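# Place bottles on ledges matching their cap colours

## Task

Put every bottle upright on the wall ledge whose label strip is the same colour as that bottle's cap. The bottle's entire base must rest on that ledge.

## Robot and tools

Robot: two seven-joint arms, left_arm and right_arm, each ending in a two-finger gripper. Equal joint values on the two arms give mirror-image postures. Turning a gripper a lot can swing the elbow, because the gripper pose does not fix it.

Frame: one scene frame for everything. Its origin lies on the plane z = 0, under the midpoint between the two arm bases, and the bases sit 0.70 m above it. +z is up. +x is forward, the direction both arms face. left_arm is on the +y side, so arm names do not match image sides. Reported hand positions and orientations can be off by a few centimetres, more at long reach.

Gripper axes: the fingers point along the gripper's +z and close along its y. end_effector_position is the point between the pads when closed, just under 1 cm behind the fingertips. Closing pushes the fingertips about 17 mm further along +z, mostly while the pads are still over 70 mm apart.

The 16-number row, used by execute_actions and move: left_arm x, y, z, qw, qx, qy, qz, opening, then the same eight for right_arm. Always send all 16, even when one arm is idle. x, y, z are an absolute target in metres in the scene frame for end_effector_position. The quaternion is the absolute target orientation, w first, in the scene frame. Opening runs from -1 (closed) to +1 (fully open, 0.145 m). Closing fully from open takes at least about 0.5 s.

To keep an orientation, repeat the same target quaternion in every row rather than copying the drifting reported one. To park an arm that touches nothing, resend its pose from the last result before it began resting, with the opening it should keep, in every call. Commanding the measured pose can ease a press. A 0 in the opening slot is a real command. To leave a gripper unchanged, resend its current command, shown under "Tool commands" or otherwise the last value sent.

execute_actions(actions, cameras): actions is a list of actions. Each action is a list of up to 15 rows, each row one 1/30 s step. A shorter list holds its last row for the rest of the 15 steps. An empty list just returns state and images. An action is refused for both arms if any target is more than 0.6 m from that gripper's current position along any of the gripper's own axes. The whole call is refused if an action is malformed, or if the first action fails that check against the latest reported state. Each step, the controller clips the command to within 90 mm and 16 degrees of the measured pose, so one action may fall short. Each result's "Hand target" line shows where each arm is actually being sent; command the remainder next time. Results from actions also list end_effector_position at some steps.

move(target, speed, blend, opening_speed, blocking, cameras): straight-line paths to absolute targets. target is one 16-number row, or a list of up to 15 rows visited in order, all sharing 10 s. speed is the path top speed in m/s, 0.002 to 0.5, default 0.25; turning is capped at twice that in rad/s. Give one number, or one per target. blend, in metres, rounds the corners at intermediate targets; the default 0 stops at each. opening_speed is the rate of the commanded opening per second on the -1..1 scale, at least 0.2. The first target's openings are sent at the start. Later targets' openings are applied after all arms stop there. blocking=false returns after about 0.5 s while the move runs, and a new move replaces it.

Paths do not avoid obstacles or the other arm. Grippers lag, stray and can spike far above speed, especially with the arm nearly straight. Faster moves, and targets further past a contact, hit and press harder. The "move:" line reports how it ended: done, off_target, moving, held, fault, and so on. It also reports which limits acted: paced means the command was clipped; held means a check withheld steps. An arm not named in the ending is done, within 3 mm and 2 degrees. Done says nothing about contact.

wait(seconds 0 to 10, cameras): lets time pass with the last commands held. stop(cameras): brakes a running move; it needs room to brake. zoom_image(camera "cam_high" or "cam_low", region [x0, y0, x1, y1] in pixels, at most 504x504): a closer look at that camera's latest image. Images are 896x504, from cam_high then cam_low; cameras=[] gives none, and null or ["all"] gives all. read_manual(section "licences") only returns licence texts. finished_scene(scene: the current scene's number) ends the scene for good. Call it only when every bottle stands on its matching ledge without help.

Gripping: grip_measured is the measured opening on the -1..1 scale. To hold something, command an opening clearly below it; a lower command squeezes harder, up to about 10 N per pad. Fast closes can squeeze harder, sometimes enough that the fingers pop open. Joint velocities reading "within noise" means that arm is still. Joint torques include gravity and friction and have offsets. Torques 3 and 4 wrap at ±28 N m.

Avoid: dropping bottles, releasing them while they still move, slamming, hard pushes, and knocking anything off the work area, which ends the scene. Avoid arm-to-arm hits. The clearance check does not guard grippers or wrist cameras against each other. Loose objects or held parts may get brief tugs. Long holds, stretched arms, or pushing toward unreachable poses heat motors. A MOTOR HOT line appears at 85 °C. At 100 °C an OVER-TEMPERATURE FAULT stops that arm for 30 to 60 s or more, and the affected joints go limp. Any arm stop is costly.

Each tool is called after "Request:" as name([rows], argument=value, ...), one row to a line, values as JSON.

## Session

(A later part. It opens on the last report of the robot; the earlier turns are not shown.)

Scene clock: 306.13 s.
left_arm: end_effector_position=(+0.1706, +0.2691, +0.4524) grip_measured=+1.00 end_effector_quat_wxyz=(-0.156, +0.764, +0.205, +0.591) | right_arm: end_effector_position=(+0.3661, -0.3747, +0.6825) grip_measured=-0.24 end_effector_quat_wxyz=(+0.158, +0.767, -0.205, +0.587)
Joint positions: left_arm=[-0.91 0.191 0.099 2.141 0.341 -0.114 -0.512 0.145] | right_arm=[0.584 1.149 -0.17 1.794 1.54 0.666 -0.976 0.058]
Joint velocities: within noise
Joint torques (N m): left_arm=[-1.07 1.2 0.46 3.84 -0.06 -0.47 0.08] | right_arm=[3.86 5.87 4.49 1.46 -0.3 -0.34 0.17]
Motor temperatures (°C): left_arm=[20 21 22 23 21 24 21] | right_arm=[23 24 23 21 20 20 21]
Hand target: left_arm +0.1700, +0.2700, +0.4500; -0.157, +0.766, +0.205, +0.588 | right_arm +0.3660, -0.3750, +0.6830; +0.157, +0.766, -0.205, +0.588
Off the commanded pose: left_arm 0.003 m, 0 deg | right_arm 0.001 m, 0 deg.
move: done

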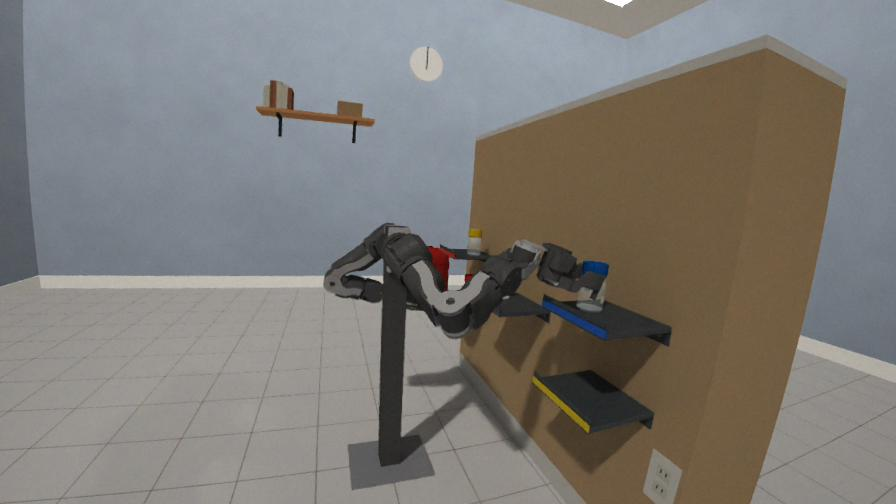

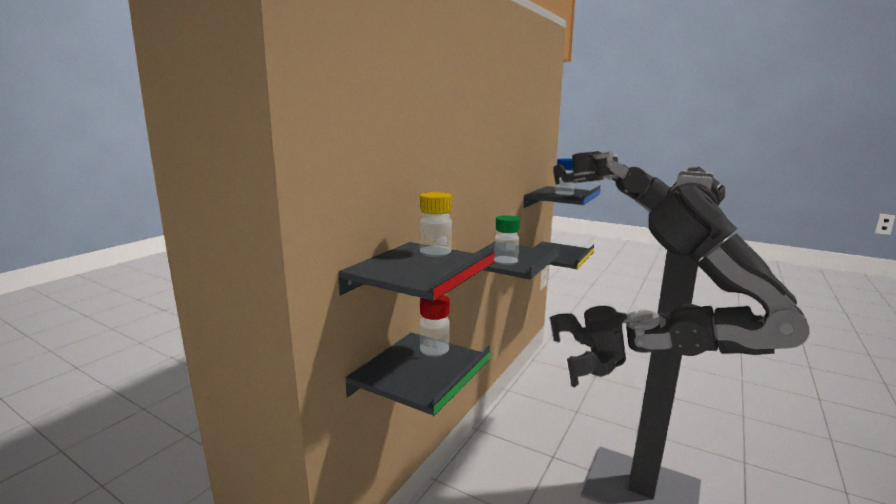

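Request:
move(target=[0.17,0.27,0.45,-0.1575,0.7663,0.2053,0.588,1,0.366,-0.375,0.675,0.1575,0.7663,-0.2053,0.588,-0.8], speed=0.03, cameras=["cam_low","cam_high"])

Request:
zoom_image(camera="cam_high", region=[500, 230, 660, 390])

Scene clock: 313.67 s.
left_arm: end_effector_position=(+0.1706, +0.2691, +0.4524) grip_measured=+1.00 end_effector_quat_wxyz=(-0.156, +0.764, +0.205, +0.591) | right_arm: end_effector_position=(+0.3657, -0.3755, +0.6816) grip_measured=-0.24 end_effector_quat_wxyz=(+0.160, +0.758, -0.207, +0.597)
Joint positions: left_arm=[-0.91 0.191 0.099 2.141 0.341 -0.114 -0.512 0.145] | right_arm=[0.551 1.161 -0.166 1.803 1.518 0.617 -0.958 0.058]
Joint velocities: within noise
Joint torques (N m): left_arm=[-1.04 1.17 0.46 3.82 -0.06 -0.46 0.08] | right_arm=[2.78 5.26 3.43 0.65 0.04 -0.02 0.06]
Motor temperatures (°C): left_arm=[20 21 22 23 21 24 21] | right_arm=[23 24 23 21 20 20 21]
Hand target: left_arm +0.1700, +0.2700, +0.4500; -0.157, +0.766, +0.205, +0.588 | right_arm +0.3660, -0.3750, +0.6751; +0.157, +0.766, -0.205, +0.588
Off the commanded pose: left_arm 0.003 m, 0 deg | right_arm 0.007 m, 1 deg.
move: off_target (right_arm)

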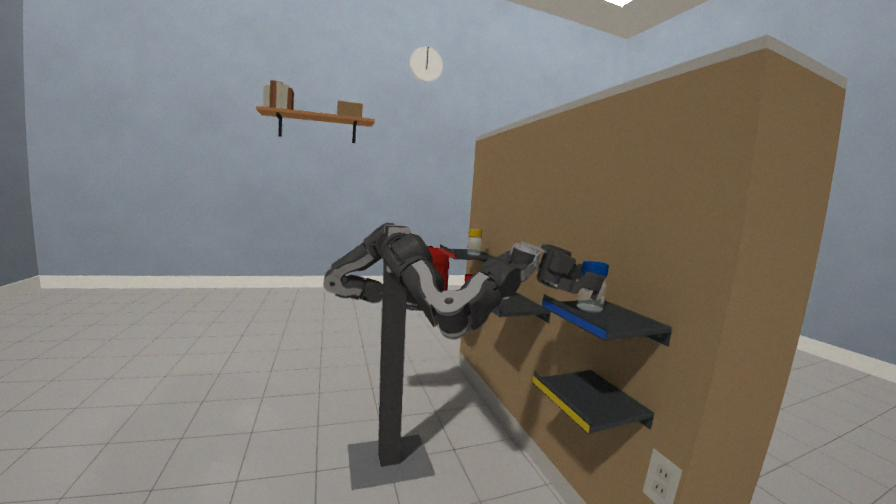

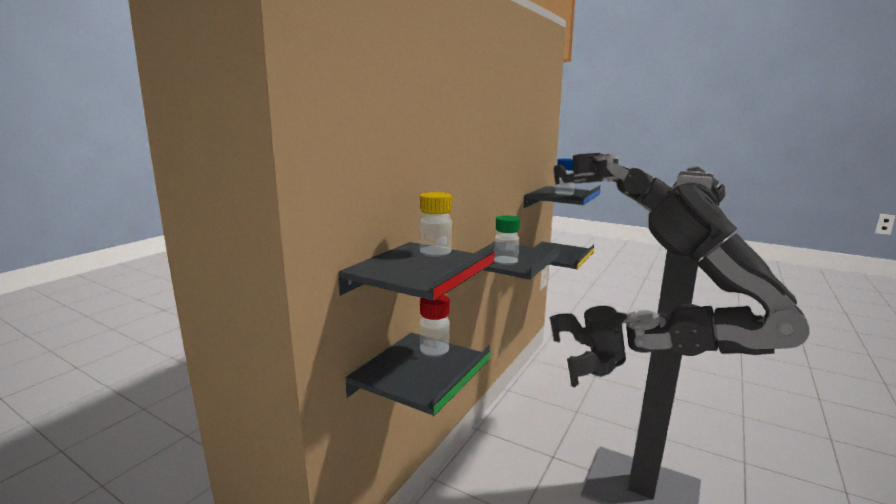

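Scaled by 3.150 from the camera's 896x504 image, which has a finer 1280x720 frame.

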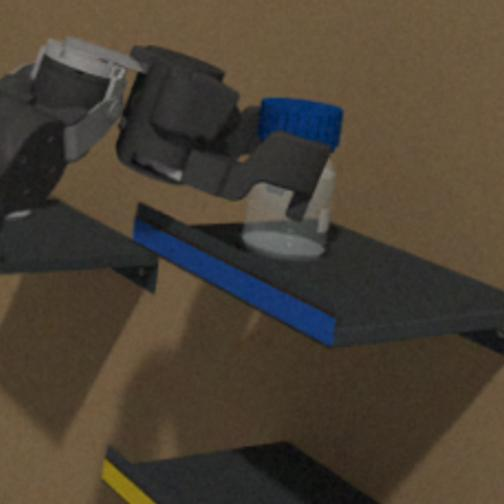

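Request:
move([
  [0.17,0.27,0.45,-0.1575,0.7663,0.2053,0.588,1,0.366,-0.375,0.681,0.1575,0.7663,-0.2053,0.588,-0.8],
  [0.17,0.27,0.45,-0.1575,0.7663,0.2053,0.588,1,0.366,-0.375,0.681,0.1575,0.7663,-0.2053,0.588,0.9],
], opening_speed=0.7, cameras=["cam_low","cam_high"])

Request:
zoom_image(camera="cam_high", region=[500, 230, 660, 390])

Scene clock: 326.13 s.
left_arm: end_effector_position=(+0.1706, +0.2691, +0.4524) grip_measured=+1.00 end_effector_quat_wxyz=(-0.156, +0.764, +0.205, +0.591) | right_arm: end_effector_position=(+0.3658, -0.3752, +0.6826) grip_measured=+0.90 end_effector_quat_wxyz=(+0.156, +0.765, -0.206, +0.591)
Joint positions: left_arm=[-0.91 0.191 0.099 2.141 0.341 -0.114 -0.512 0.145] | right_arm=[0.571 1.159 -0.166 1.797 1.539 0.647 -0.963 0.139]
Joint velocities: within noise
Joint torques (N m): left_arm=[-1.07 1.17 0.46 3.82 -0.06 -0.46 0.08] | right_arm=[4.87 4.73 2.82 1.33 -0.27 -0.14 -0.12]
Motor temperatures (°C): left_arm=[20 21 22 23 21 24 21] | right_arm=[22 24 23 20 20 20 21]
Hand target: left_arm +0.1700, +0.2700, +0.4500; -0.157, +0.766, +0.205, +0.588 | right_arm +0.3660, -0.3750, +0.6809; +0.157, +0.766, -0.205, +0.588
Off the commanded pose: left_arm 0.003 m, 0 deg | right_arm 0.002 m, 0 deg.
move: done

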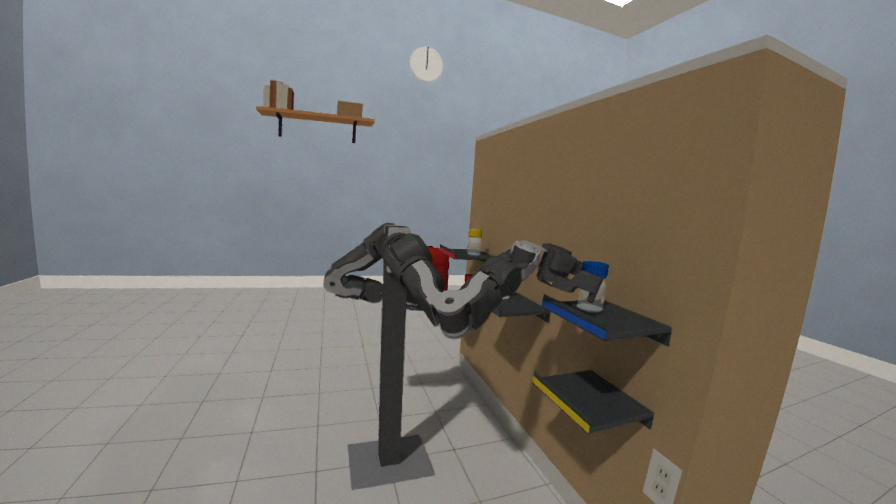

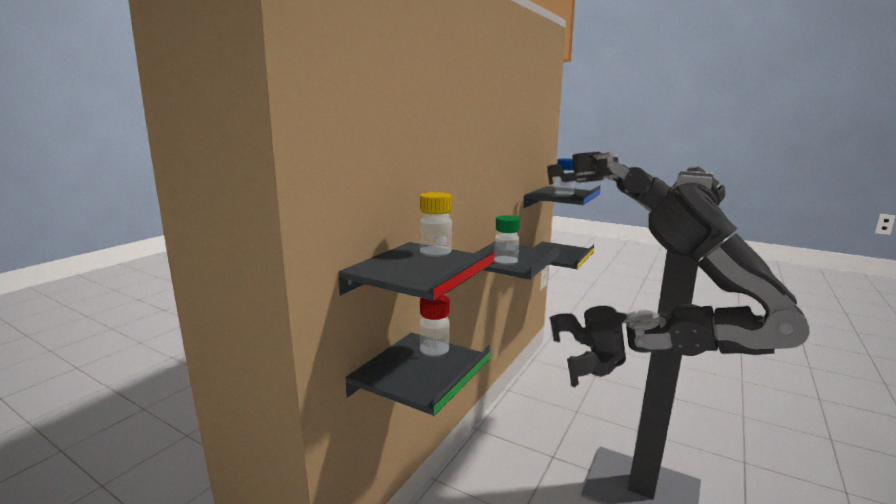

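Scaled by 3.150 from the camera's 896x504 image, which has a finer 1280x720 frame.

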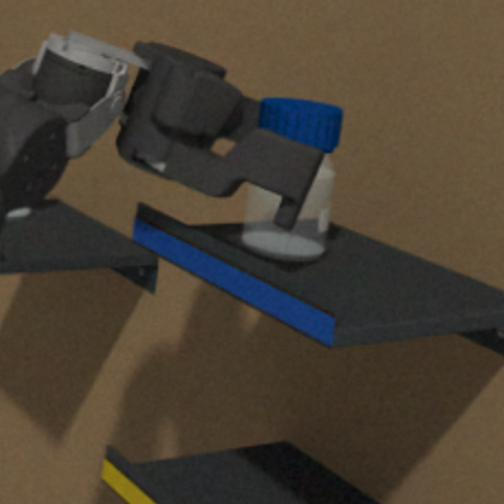

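Request:
move([
  [0.17,0.25,0.49,-0.1575,0.7663,0.2053,0.588,1,0.20,-0.279,0.69,0.1575,0.7663,-0.2053,0.588,0.9],
  [0.24,0.25,0.50,-0.1575,0.7663,0.2053,0.588,1,0.20,-0.25,0.49,0.1575,0.7663,-0.2053,0.588,0.9],
  [0.31,0.29,0.494,-0.1575,0.7663,0.2053,0.588,1,0.20,-0.25,0.49,0.1575,0.7663,-0.2053,0.588,0.9],
], speed=0.14)

Request:
zoom_image(camera="cam_low", region=[380, 230, 580, 430])

Request:
zoom_image(camera="cam_high", region=[420, 220, 540, 340])

Scene clock: 351.87 s.
left_arm: end_effector_position=(+0.3101, +0.2906, +0.4970) grip_measured=+1.00 end_effector_quat_wxyz=(-0.159, +0.763, +0.207, +0.592) | right_arm: end_effector_position=(+0.1997, -0.2513, +0.4900) grip_measured=+0.90 end_effector_quat_wxyz=(+0.161, +0.766, -0.207, +0.587)
Joint positions: left_arm=[-0.167 0.229 0.136 1.963 0.39 0.463 -0.539 0.145] | right_arm=[-0.72 0.66 -0.223 2.305 0.545 -0.033 -1.087 0.139]
Joint velocities: within noise
Joint torques (N m): left_arm=[3.15 2.41 0.16 4.23 -0.05 -0.49 0.21] | right_arm=[-0.04 2.39 0.61 4.01 -0.49 -0.32 0.16]
Motor temperatures (°C): left_arm=[20 21 22 23 21 24 21] | right_arm=[23 24 23 20 20 20 21]
Hand target: left_arm +0.3100, +0.2900, +0.4940; -0.157, +0.766, +0.205, +0.588 | right_arm +0.2000, -0.2501, +0.4901; +0.158, +0.766, -0.205, +0.588
Off the commanded pose: left_arm 0.003 m, 1 deg | right_arm 0.001 m, 0 deg.
move: done

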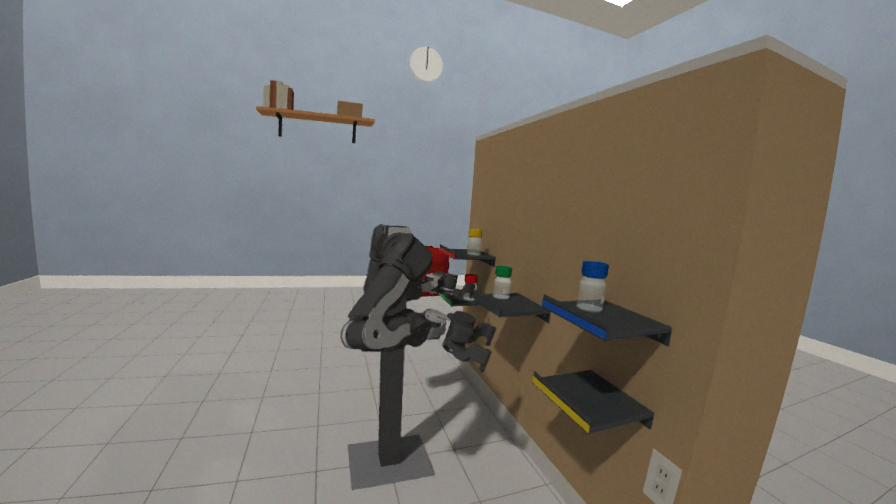

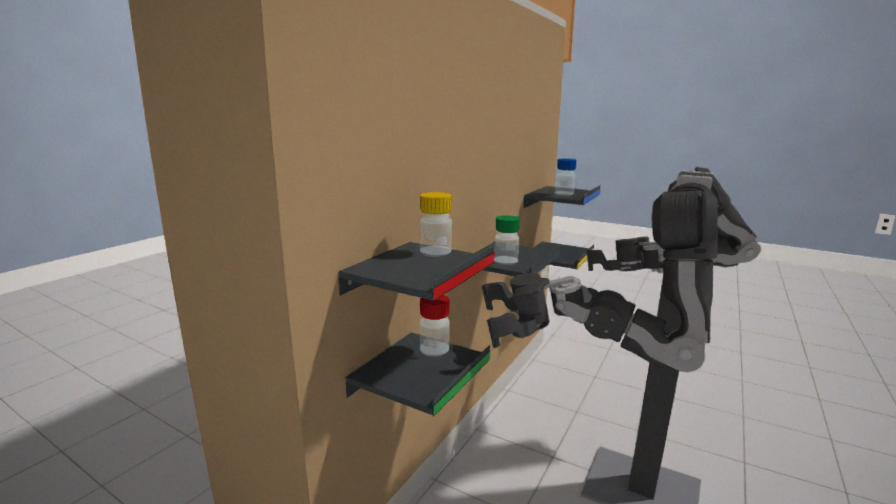

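Scaled by 2.520 from the camera's 896x504 image, which has a finer 1280x720 frame.

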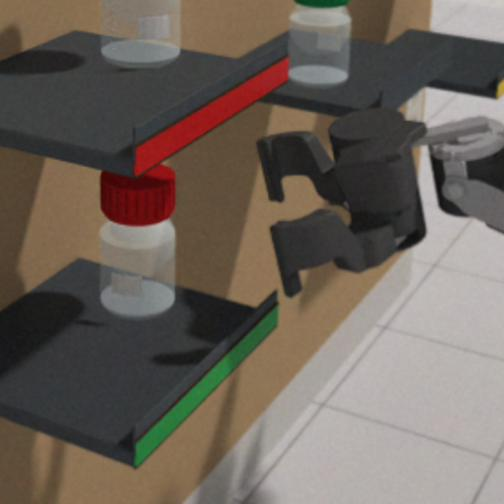

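Scaled by 4.200 from the camera's 896x504 image, which has a finer 1280x720 frame.

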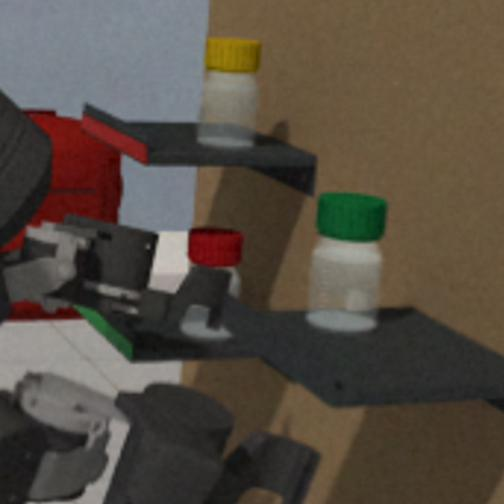

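Request:
move(target=[0.293,0.322,0.494,-0.1575,0.7663,0.2053,0.588,1,0.20,-0.25,0.49,0.1575,0.7663,-0.2053,0.588,0.9], speed=0.1)

Request:
zoom_image(camera="cam_low", region=[380, 230, 580, 430])

Request:
zoom_image(camera="cam_high", region=[420, 220, 540, 340])

Scene clock: 381.83 s.
left_arm: end_effector_position=(+0.2924, +0.3236, +0.4933) grip_measured=+1.00 end_effector_quat_wxyz=(-0.161, +0.766, +0.208, +0.586) | right_arm: end_effector_position=(+0.1997, -0.2513, +0.4900) grip_measured=+0.90 end_effector_quat_wxyz=(+0.161, +0.766, -0.207, +0.587)
Joint positions: left_arm=[-0.258 0.303 0.263 1.965 0.472 0.439 -0.451 0.145] | right_arm=[-0.72 0.66 -0.223 2.305 0.545 -0.033 -1.087 0.139]
Joint velocities: within noise
Joint torques (N m): left_arm=[2.81 3.18 0.49 5.87 0.01 -0.64 0.24] | right_arm=[-0.12 2.41 0.61 4 -0.51 -0.3 0.17]
Motor temperatures (°C): left_arm=[20 21 22 23 21 24 21] | right_arm=[21 23 22 21 20 20 21]
Hand target: left_arm +0.2930, +0.3220, +0.4940; -0.157, +0.766, +0.205, +0.588 | right_arm +0.2000, -0.2501, +0.4901; +0.158, +0.766, -0.205, +0.588
Off the commanded pose: left_arm 0.002 m, 1 deg | right_arm 0.001 m, 0 deg.
move: done

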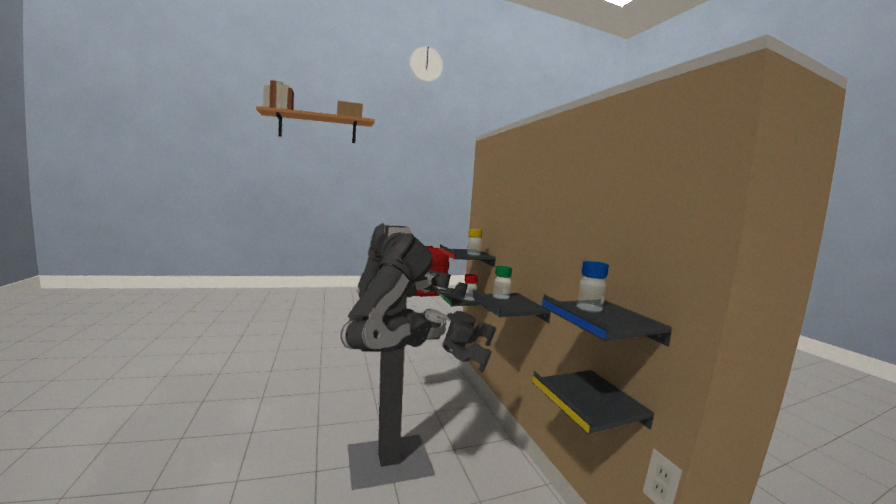

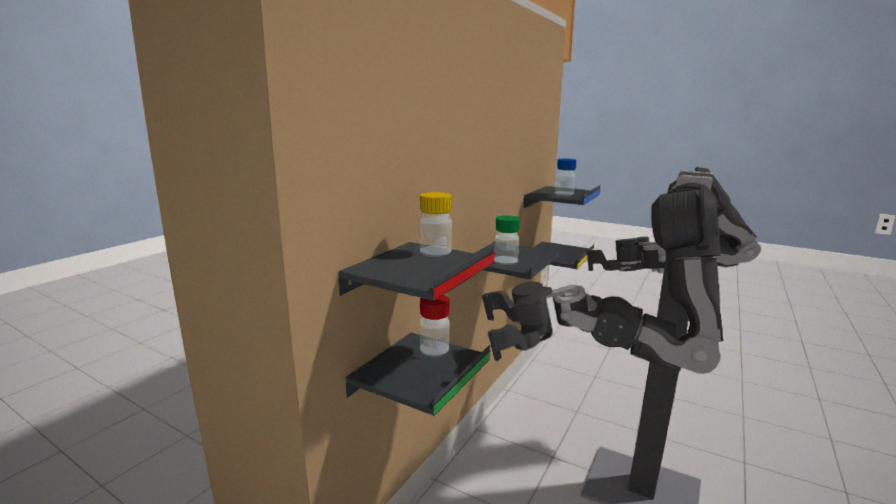

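Scaled by 2.520 from the camera's 896x504 image, which has a finer 1280x720 frame.

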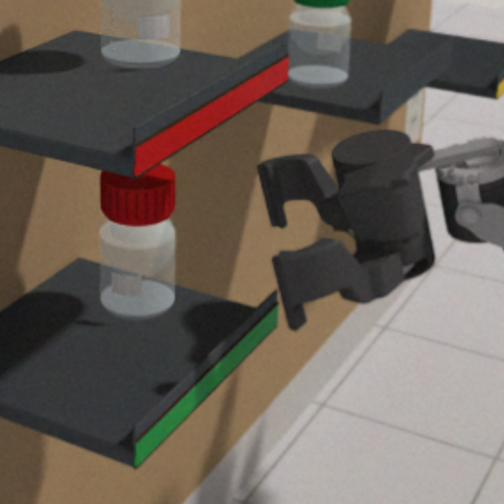

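Scaled by 4.200 from the camera's 896x504 image, which has a finer 1280x720 frame.

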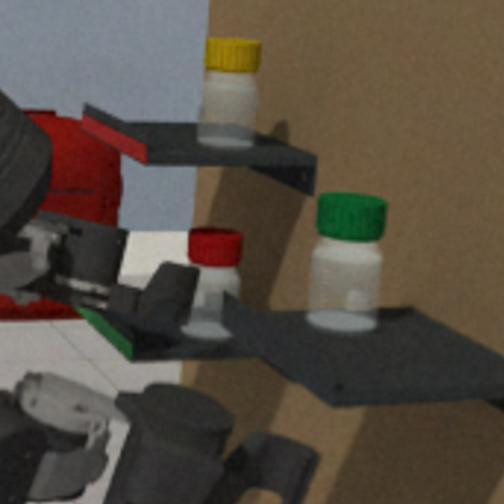

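Request:
move(target=[0.350,0.355,0.497,-0.1575,0.7663,0.2053,0.588,1,0.20,-0.25,0.49,0.1575,0.7663,-0.2053,0.588,0.9], speed=0.07)

Request:
zoom_image(camera="cam_low", region=[380, 230, 580, 430])

Request:
zoom_image(camera="cam_high", region=[420, 220, 540, 340])

Scene clock: 396.73 s.
left_arm: end_effector_position=(+0.3498, +0.3559, +0.5000) grip_measured=+1.00 end_effector_quat_wxyz=(-0.160, +0.763, +0.207, +0.591) | right_arm: end_effector_position=(+0.1997, -0.2513, +0.4900) grip_measured=+0.90 end_effector_quat_wxyz=(+0.161, +0.766, -0.207, +0.587)
Joint positions: left_arm=[0.028 0.41 0.227 1.677 0.502 0.451 -0.395 0.145] | right_arm=[-0.72 0.66 -0.223 2.305 0.545 -0.033 -1.087 0.139]
Joint velocities: within noise
Joint torques (N m): left_arm=[4.76 4.13 0.5 3.97 0.01 -0.62 0.24] | right_arm=[-0.09 2.49 0.66 4 -0.5 -0.31 0.16]
Motor temperatures (°C): left_arm=[20 21 22 24 21 24 21] | right_arm=[21 23 22 21 20 20 21]
Hand target: left_arm +0.3500, +0.3550, +0.4970; -0.157, +0.766, +0.205, +0.588 | right_arm +0.2000, -0.2501, +0.4901; +0.158, +0.766, -0.205, +0.588
Off the commanded pose: left_arm 0.003 m, 1 deg | right_arm 0.001 m, 0 deg.
move: done

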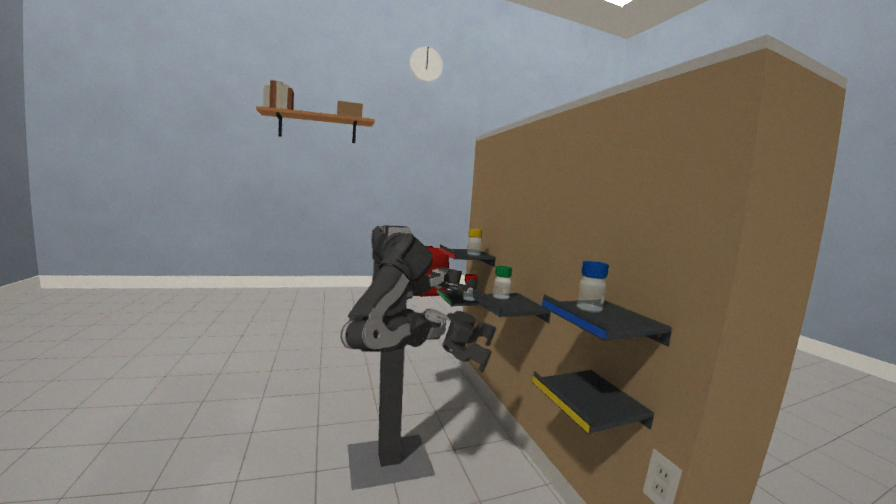

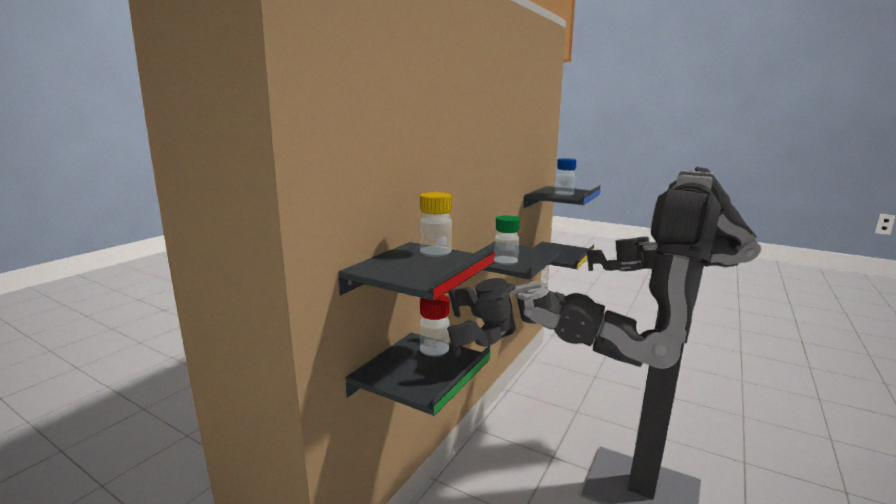

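Scaled by 2.520 from the camera's 896x504 image, which has a finer 1280x720 frame.

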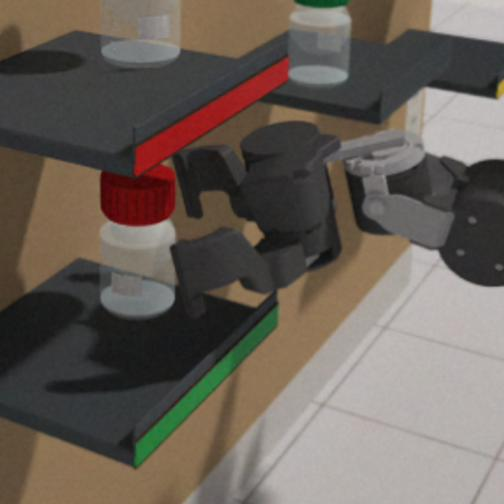

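Scaled by 4.200 from the camera's 896x504 image, which has a finer 1280x720 frame.

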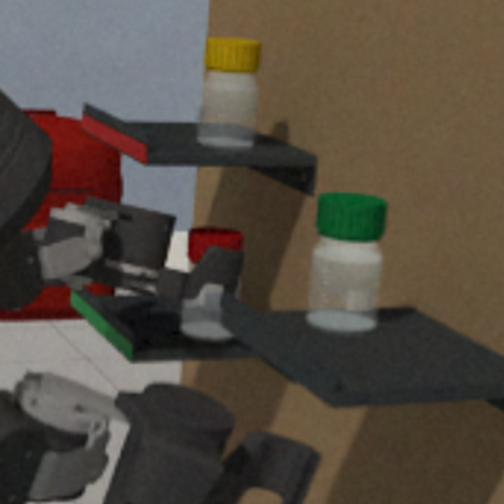

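Request:
move(target=[0.373,0.369,0.495,-0.1575,0.7663,0.2053,0.588,1,0.20,-0.25,0.49,0.1575,0.7663,-0.2053,0.588,0.9], speed=0.05)

Request:
zoom_image(camera="cam_low", region=[380, 230, 580, 430])

Request:
zoom_image(camera="cam_high", region=[420, 220, 540, 340])

Scene clock: 405.17 s.
left_arm: end_effector_position=(+0.3727, +0.3695, +0.4971) grip_measured=+1.00 end_effector_quat_wxyz=(-0.158, +0.764, +0.208, +0.590) | right_arm: end_effector_position=(+0.1997, -0.2513, +0.4900) grip_measured=+0.90 end_effector_quat_wxyz=(+0.161, +0.766, -0.207, +0.587)
Joint positions: left_arm=[0.142 0.445 0.194 1.523 0.502 0.421 -0.358 0.145] | right_arm=[-0.72 0.66 -0.223 2.305 0.545 -0.033 -1.087 0.139]
Joint velocities: within noise
Joint torques (N m): left_arm=[5.89 4.73 0.49 3.97 -0.04 -0.67 0.24] | right_arm=[-0.15 2.41 0.68 4.03 -0.47 -0.3 0.16]
Motor temperatures (°C): left_arm=[21 21 22 24 21 24 21] | right_arm=[21 23 22 21 21 20 21]
Hand target: left_arm +0.3729, +0.3690, +0.4949; -0.158, +0.766, +0.205, +0.588 | right_arm +0.2000, -0.2501, +0.4901; +0.158, +0.766, -0.205, +0.588
Off the commanded pose: left_arm 0.002 m, 0 deg | right_arm 0.001 m, 0 deg.
move: done

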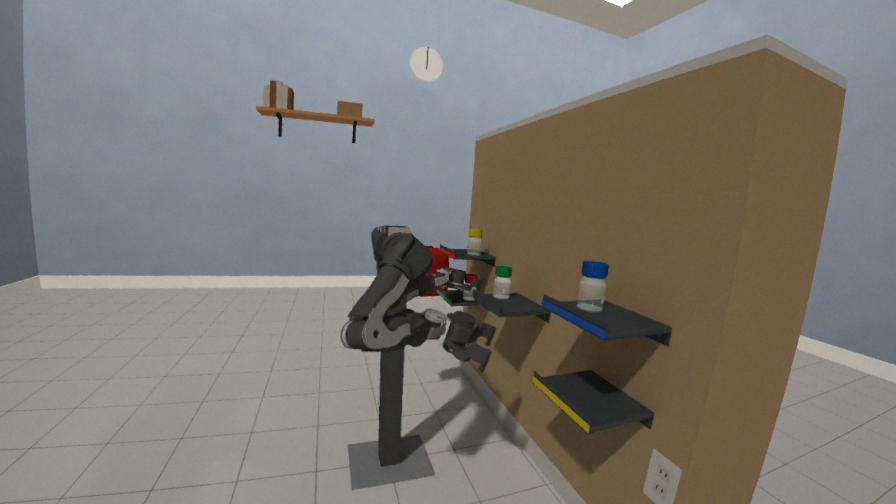

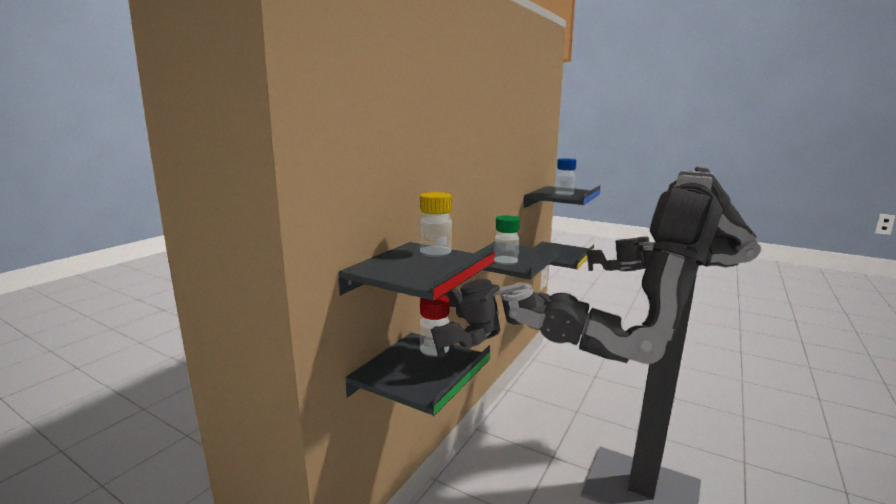

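Scaled by 2.520 from the camera's 896x504 image, which has a finer 1280x720 frame.

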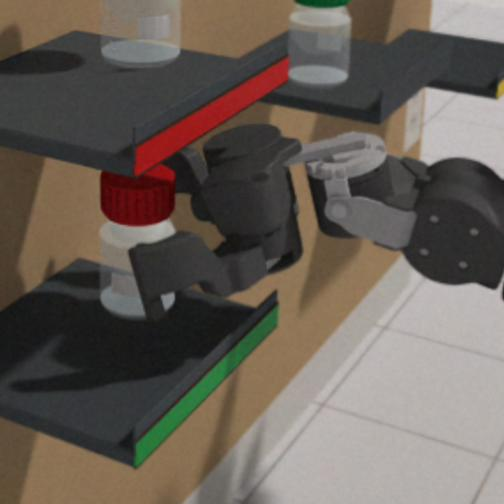

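Scaled by 4.200 from the camera's 896x504 image, which has a finer 1280x720 frame.

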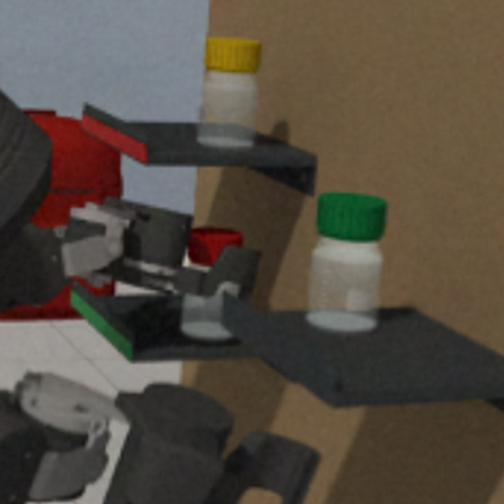

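Request:
move([
  [0.378,0.371,0.495,-0.1575,0.7663,0.2053,0.588,1,0.20,-0.25,0.49,0.1575,0.7663,-0.2053,0.588,0.9],
  [0.378,0.371,0.495,-0.1575,0.7663,0.2053,0.588,-0.5,0.20,-0.25,0.49,0.1575,0.7663,-0.2053,0.588,0.9],
], speed=0.05, opening_speed=0.8)

Request:
zoom_image(camera="cam_low", region=[380, 230, 580, 430])

Scene clock: 417.50 s.
left_arm: end_effector_position=(+0.3784, +0.3700, +0.4972) grip_measured=-0.24 end_effector_quat_wxyz=(-0.155, +0.765, +0.205, +0.591) | right_arm: end_effector_position=(+0.1997, -0.2513, +0.4900) grip_measured=+0.90 end_effector_quat_wxyz=(+0.161, +0.766, -0.207, +0.587)
Joint positions: left_arm=[0.167 0.451 0.183 1.493 0.5 0.414 -0.344 0.058] | right_arm=[-0.72 0.66 -0.223 2.305 0.545 -0.033 -1.087 0.139]
Joint velocities: within noise
Joint torques (N m): left_arm=[6.45 4.47 0.94 3.86 -0.08 -0.62 0.05] | right_arm=[-0.09 2.47 0.61 3.99 -0.46 -0.29 0.16]
Motor temperatures (°C): left_arm=[22 22 22 23 21 24 21] | right_arm=[21 23 22 21 21 20 21]
Hand target: left_arm +0.3780, +0.3710, +0.4951; -0.157, +0.766, +0.205, +0.588 | right_arm +0.2000, -0.2501, +0.4901; +0.158, +0.766, -0.205, +0.588
Off the commanded pose: left_arm 0.002 m, 0 deg | right_arm 0.001 m, 0 deg.
move: done

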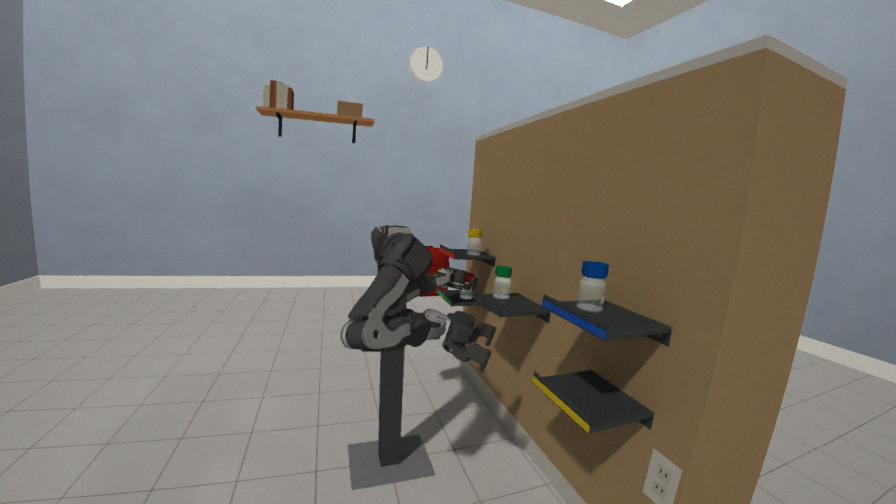

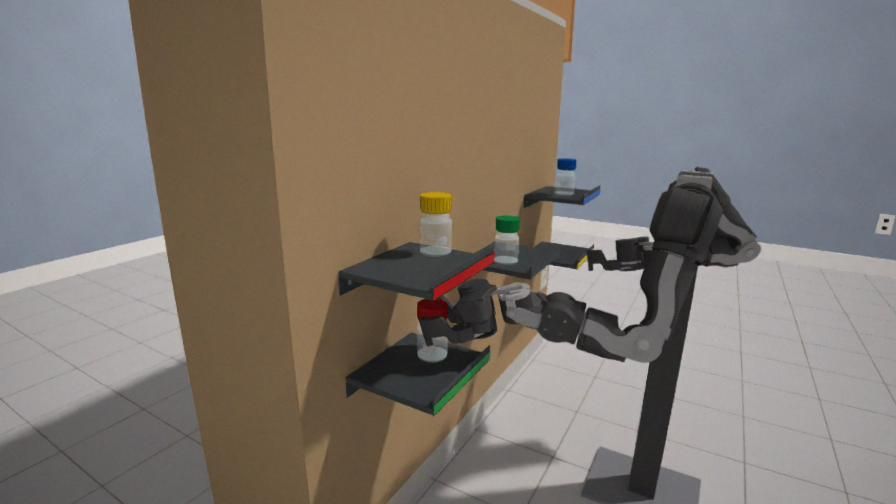

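Scaled by 2.520 from the camera's 896x504 image, which has a finer 1280x720 frame.

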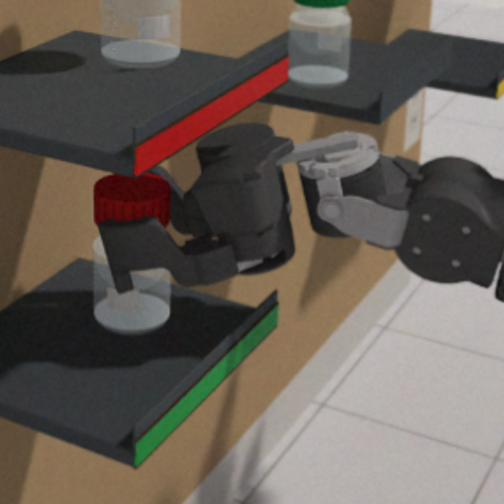

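Request:
move([
  [0.378,0.371,0.527,-0.1575,0.7663,0.2053,0.588,-0.8,0.20,-0.25,0.49,0.1575,0.7663,-0.2053,0.588,0.9],
  [0.21,0.275,0.53,-0.1575,0.7663,0.2053,0.588,-0.8,0.20,-0.25,0.49,0.1575,0.7663,-0.2053,0.588,0.9],
], speed=0.1)

Request:
move([
  [0.20,0.35,0.745,-0.1575,0.7663,0.2053,0.588,-0.8,0.20,-0.25,0.49,0.1575,0.7663,-0.2053,0.588,0.9],
  [0.368,0.465,0.74,-0.1575,0.7663,0.2053,0.588,-0.8,0.20,-0.25,0.49,0.1575,0.7663,-0.2053,0.588,0.9],
], speed=0.12)

Request:
zoom_image(camera="cam_low", region=[330, 130, 530, 330])

Request:
zoom_image(camera="cam_high", region=[420, 180, 540, 300])

Scene clock: 439.27 s.
left_arm: end_effector_position=(+0.2097, +0.2757, +0.5264) grip_measured=-0.24 end_effector_quat_wxyz=(-0.158, +0.769, +0.205, +0.584) | right_arm: end_effector_position=(+0.1997, -0.2513, +0.4900) grip_measured=+0.90 end_effector_quat_wxyz=(+0.161, +0.766, -0.207, +0.587)
Joint positions: left_arm=[-0.678 0.12 0.264 2.426 0.386 0.448 -0.484 0.058] | right_arm=[-0.72 0.66 -0.223 2.305 0.545 -0.033 -1.087 0.139]
Joint velocities: within noise
Joint torques (N m): left_arm=[0.09 1.23 -0.08 6.53 -0.2 -0.87 0.11] | right_arm=[-0.15 2.39 0.62 3.99 -0.5 -0.3 0.16]
Motor temperatures (°C): left_arm=[22 22 22 24 21 24 21] | right_arm=[21 23 22 21 21 20 21]
Hand target: left_arm +0.2103, +0.2752, +0.5297; -0.158, +0.765, +0.205, +0.590 | right_arm +0.2000, -0.2501, +0.4901; +0.158, +0.766, -0.205, +0.588
Off the commanded pose: left_arm 0.004 m, 1 deg | right_arm 0.001 m, 0 deg.
joint sent to its limit (left arm) — joint 4 (elbow), upper limit, where the elbow is as bent as it goes. The joint targets still meet the commanded pose.
move: off_target (left_arm)

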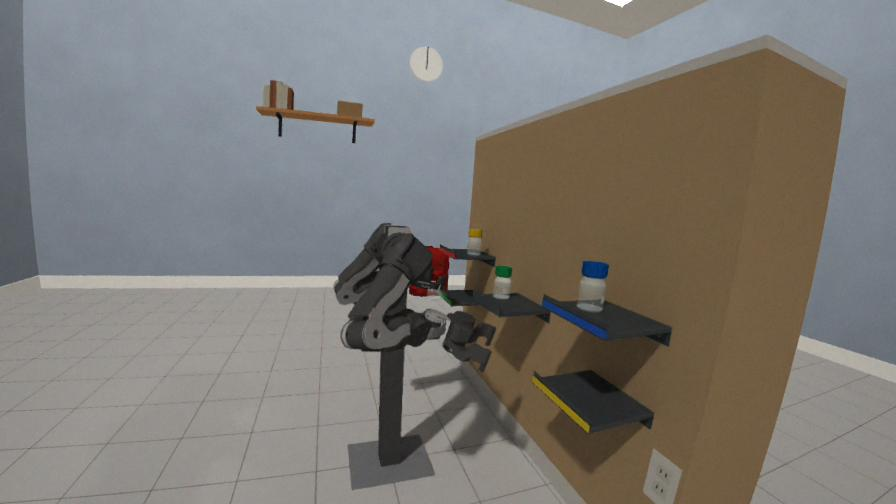

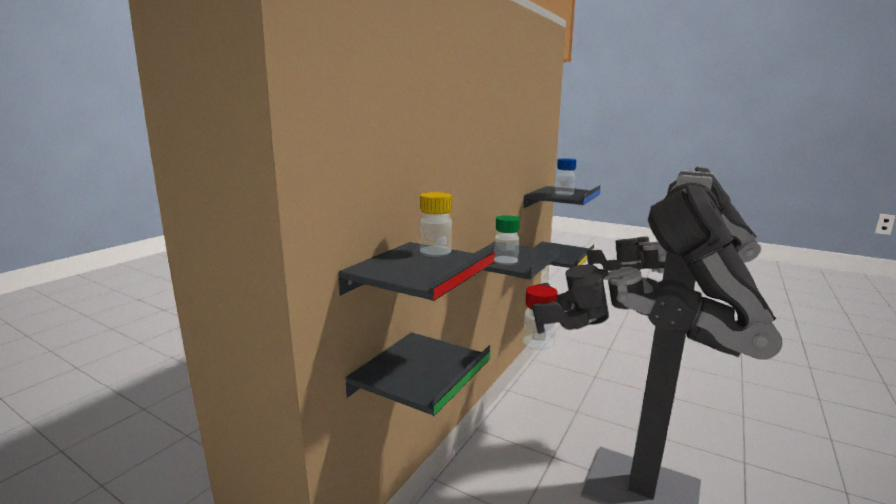

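Scene clock: 443.40 s.
left_arm: end_effector_position=(+0.3685, +0.4645, +0.7391) grip_measured=-0.24 end_effector_quat_wxyz=(-0.157, +0.767, +0.206, +0.588) | right_arm: end_effector_position=(+0.1997, -0.2513, +0.4900) grip_measured=+0.90 end_effector_quat_wxyz=(+0.161, +0.766, -0.207, +0.587)
Joint positions: left_arm=[1.06 1.315 -0.477 1.358 1.438 0.781 -0.51 0.058] | right_arm=[-0.72 0.66 -0.223 2.305 0.545 -0.033 -1.087 0.139]
Joint velocities: within noise
Joint torques (N m): left_arm=[7.08 4.39 2.66 1.55 -0.13 -0.54 0.17] | right_arm=[-0.04 2.55 0.68 3.97 -0.48 -0.31 0.16]
Motor temperatures (°C): left_arm=[22 22 22 23 21 24 21] | right_arm=[21 23 22 22 21 20 21]
Hand target: left_arm +0.3680, +0.4650, +0.7399; -0.158, +0.766, +0.205, +0.588 | right_arm +0.2000, -0.2501, +0.4901; +0.158, +0.766, -0.205, +0.588
Off the commanded pose: left_arm 0.001 m, 0 deg | right_arm 0.001 m, 0 deg.
joint sent to its limit (left arm) — joint 6 (wrist pitch), upper limit. The joint targets still meet the commanded pose.
move: done; limits=paced

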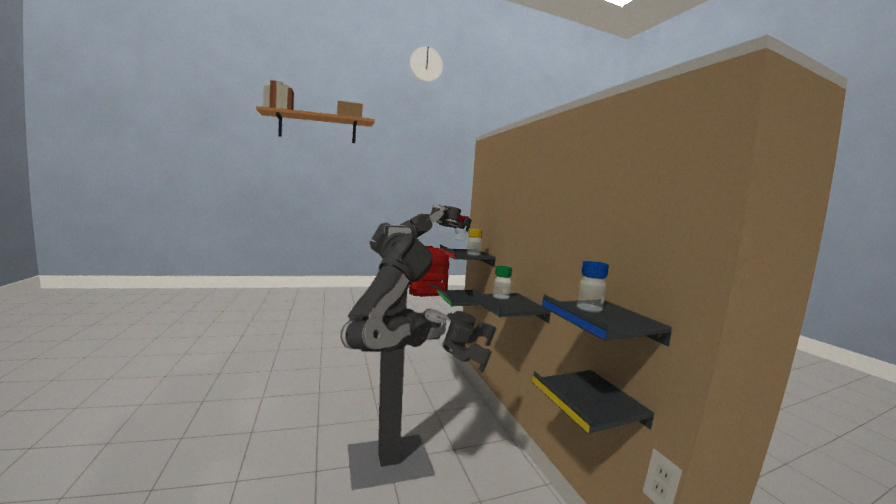

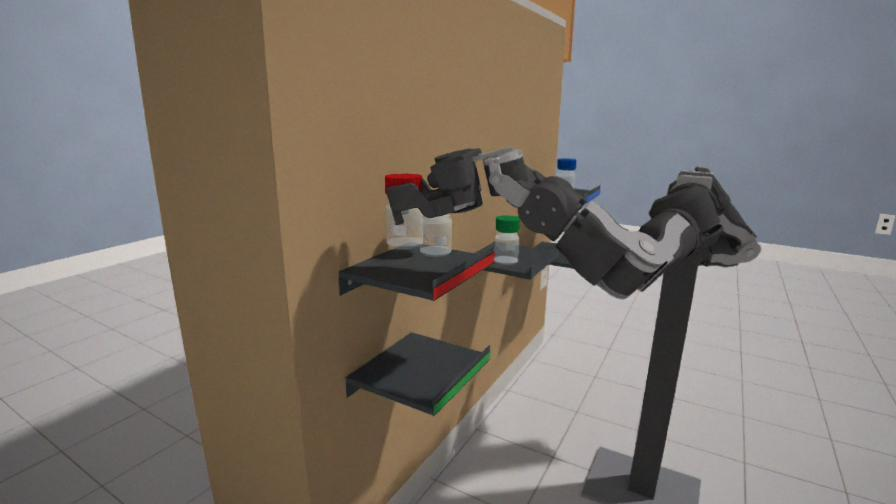

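Scaled by 2.520 from the camera's 896x504 image, which has a finer 1280x720 frame.

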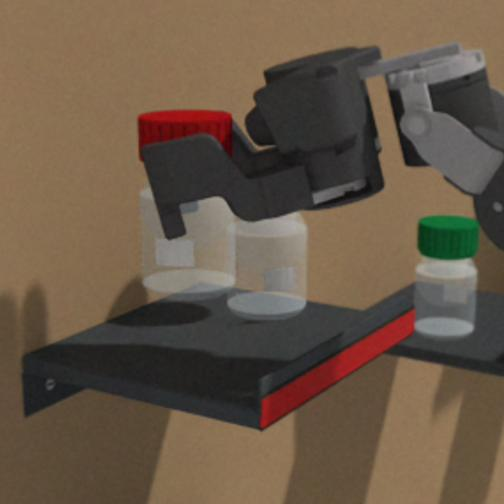

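Scaled by 4.200 from the camera's 896x504 image, which has a finer 1280x720 frame.

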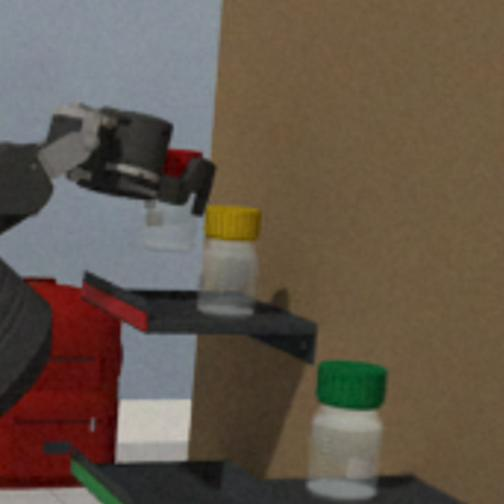

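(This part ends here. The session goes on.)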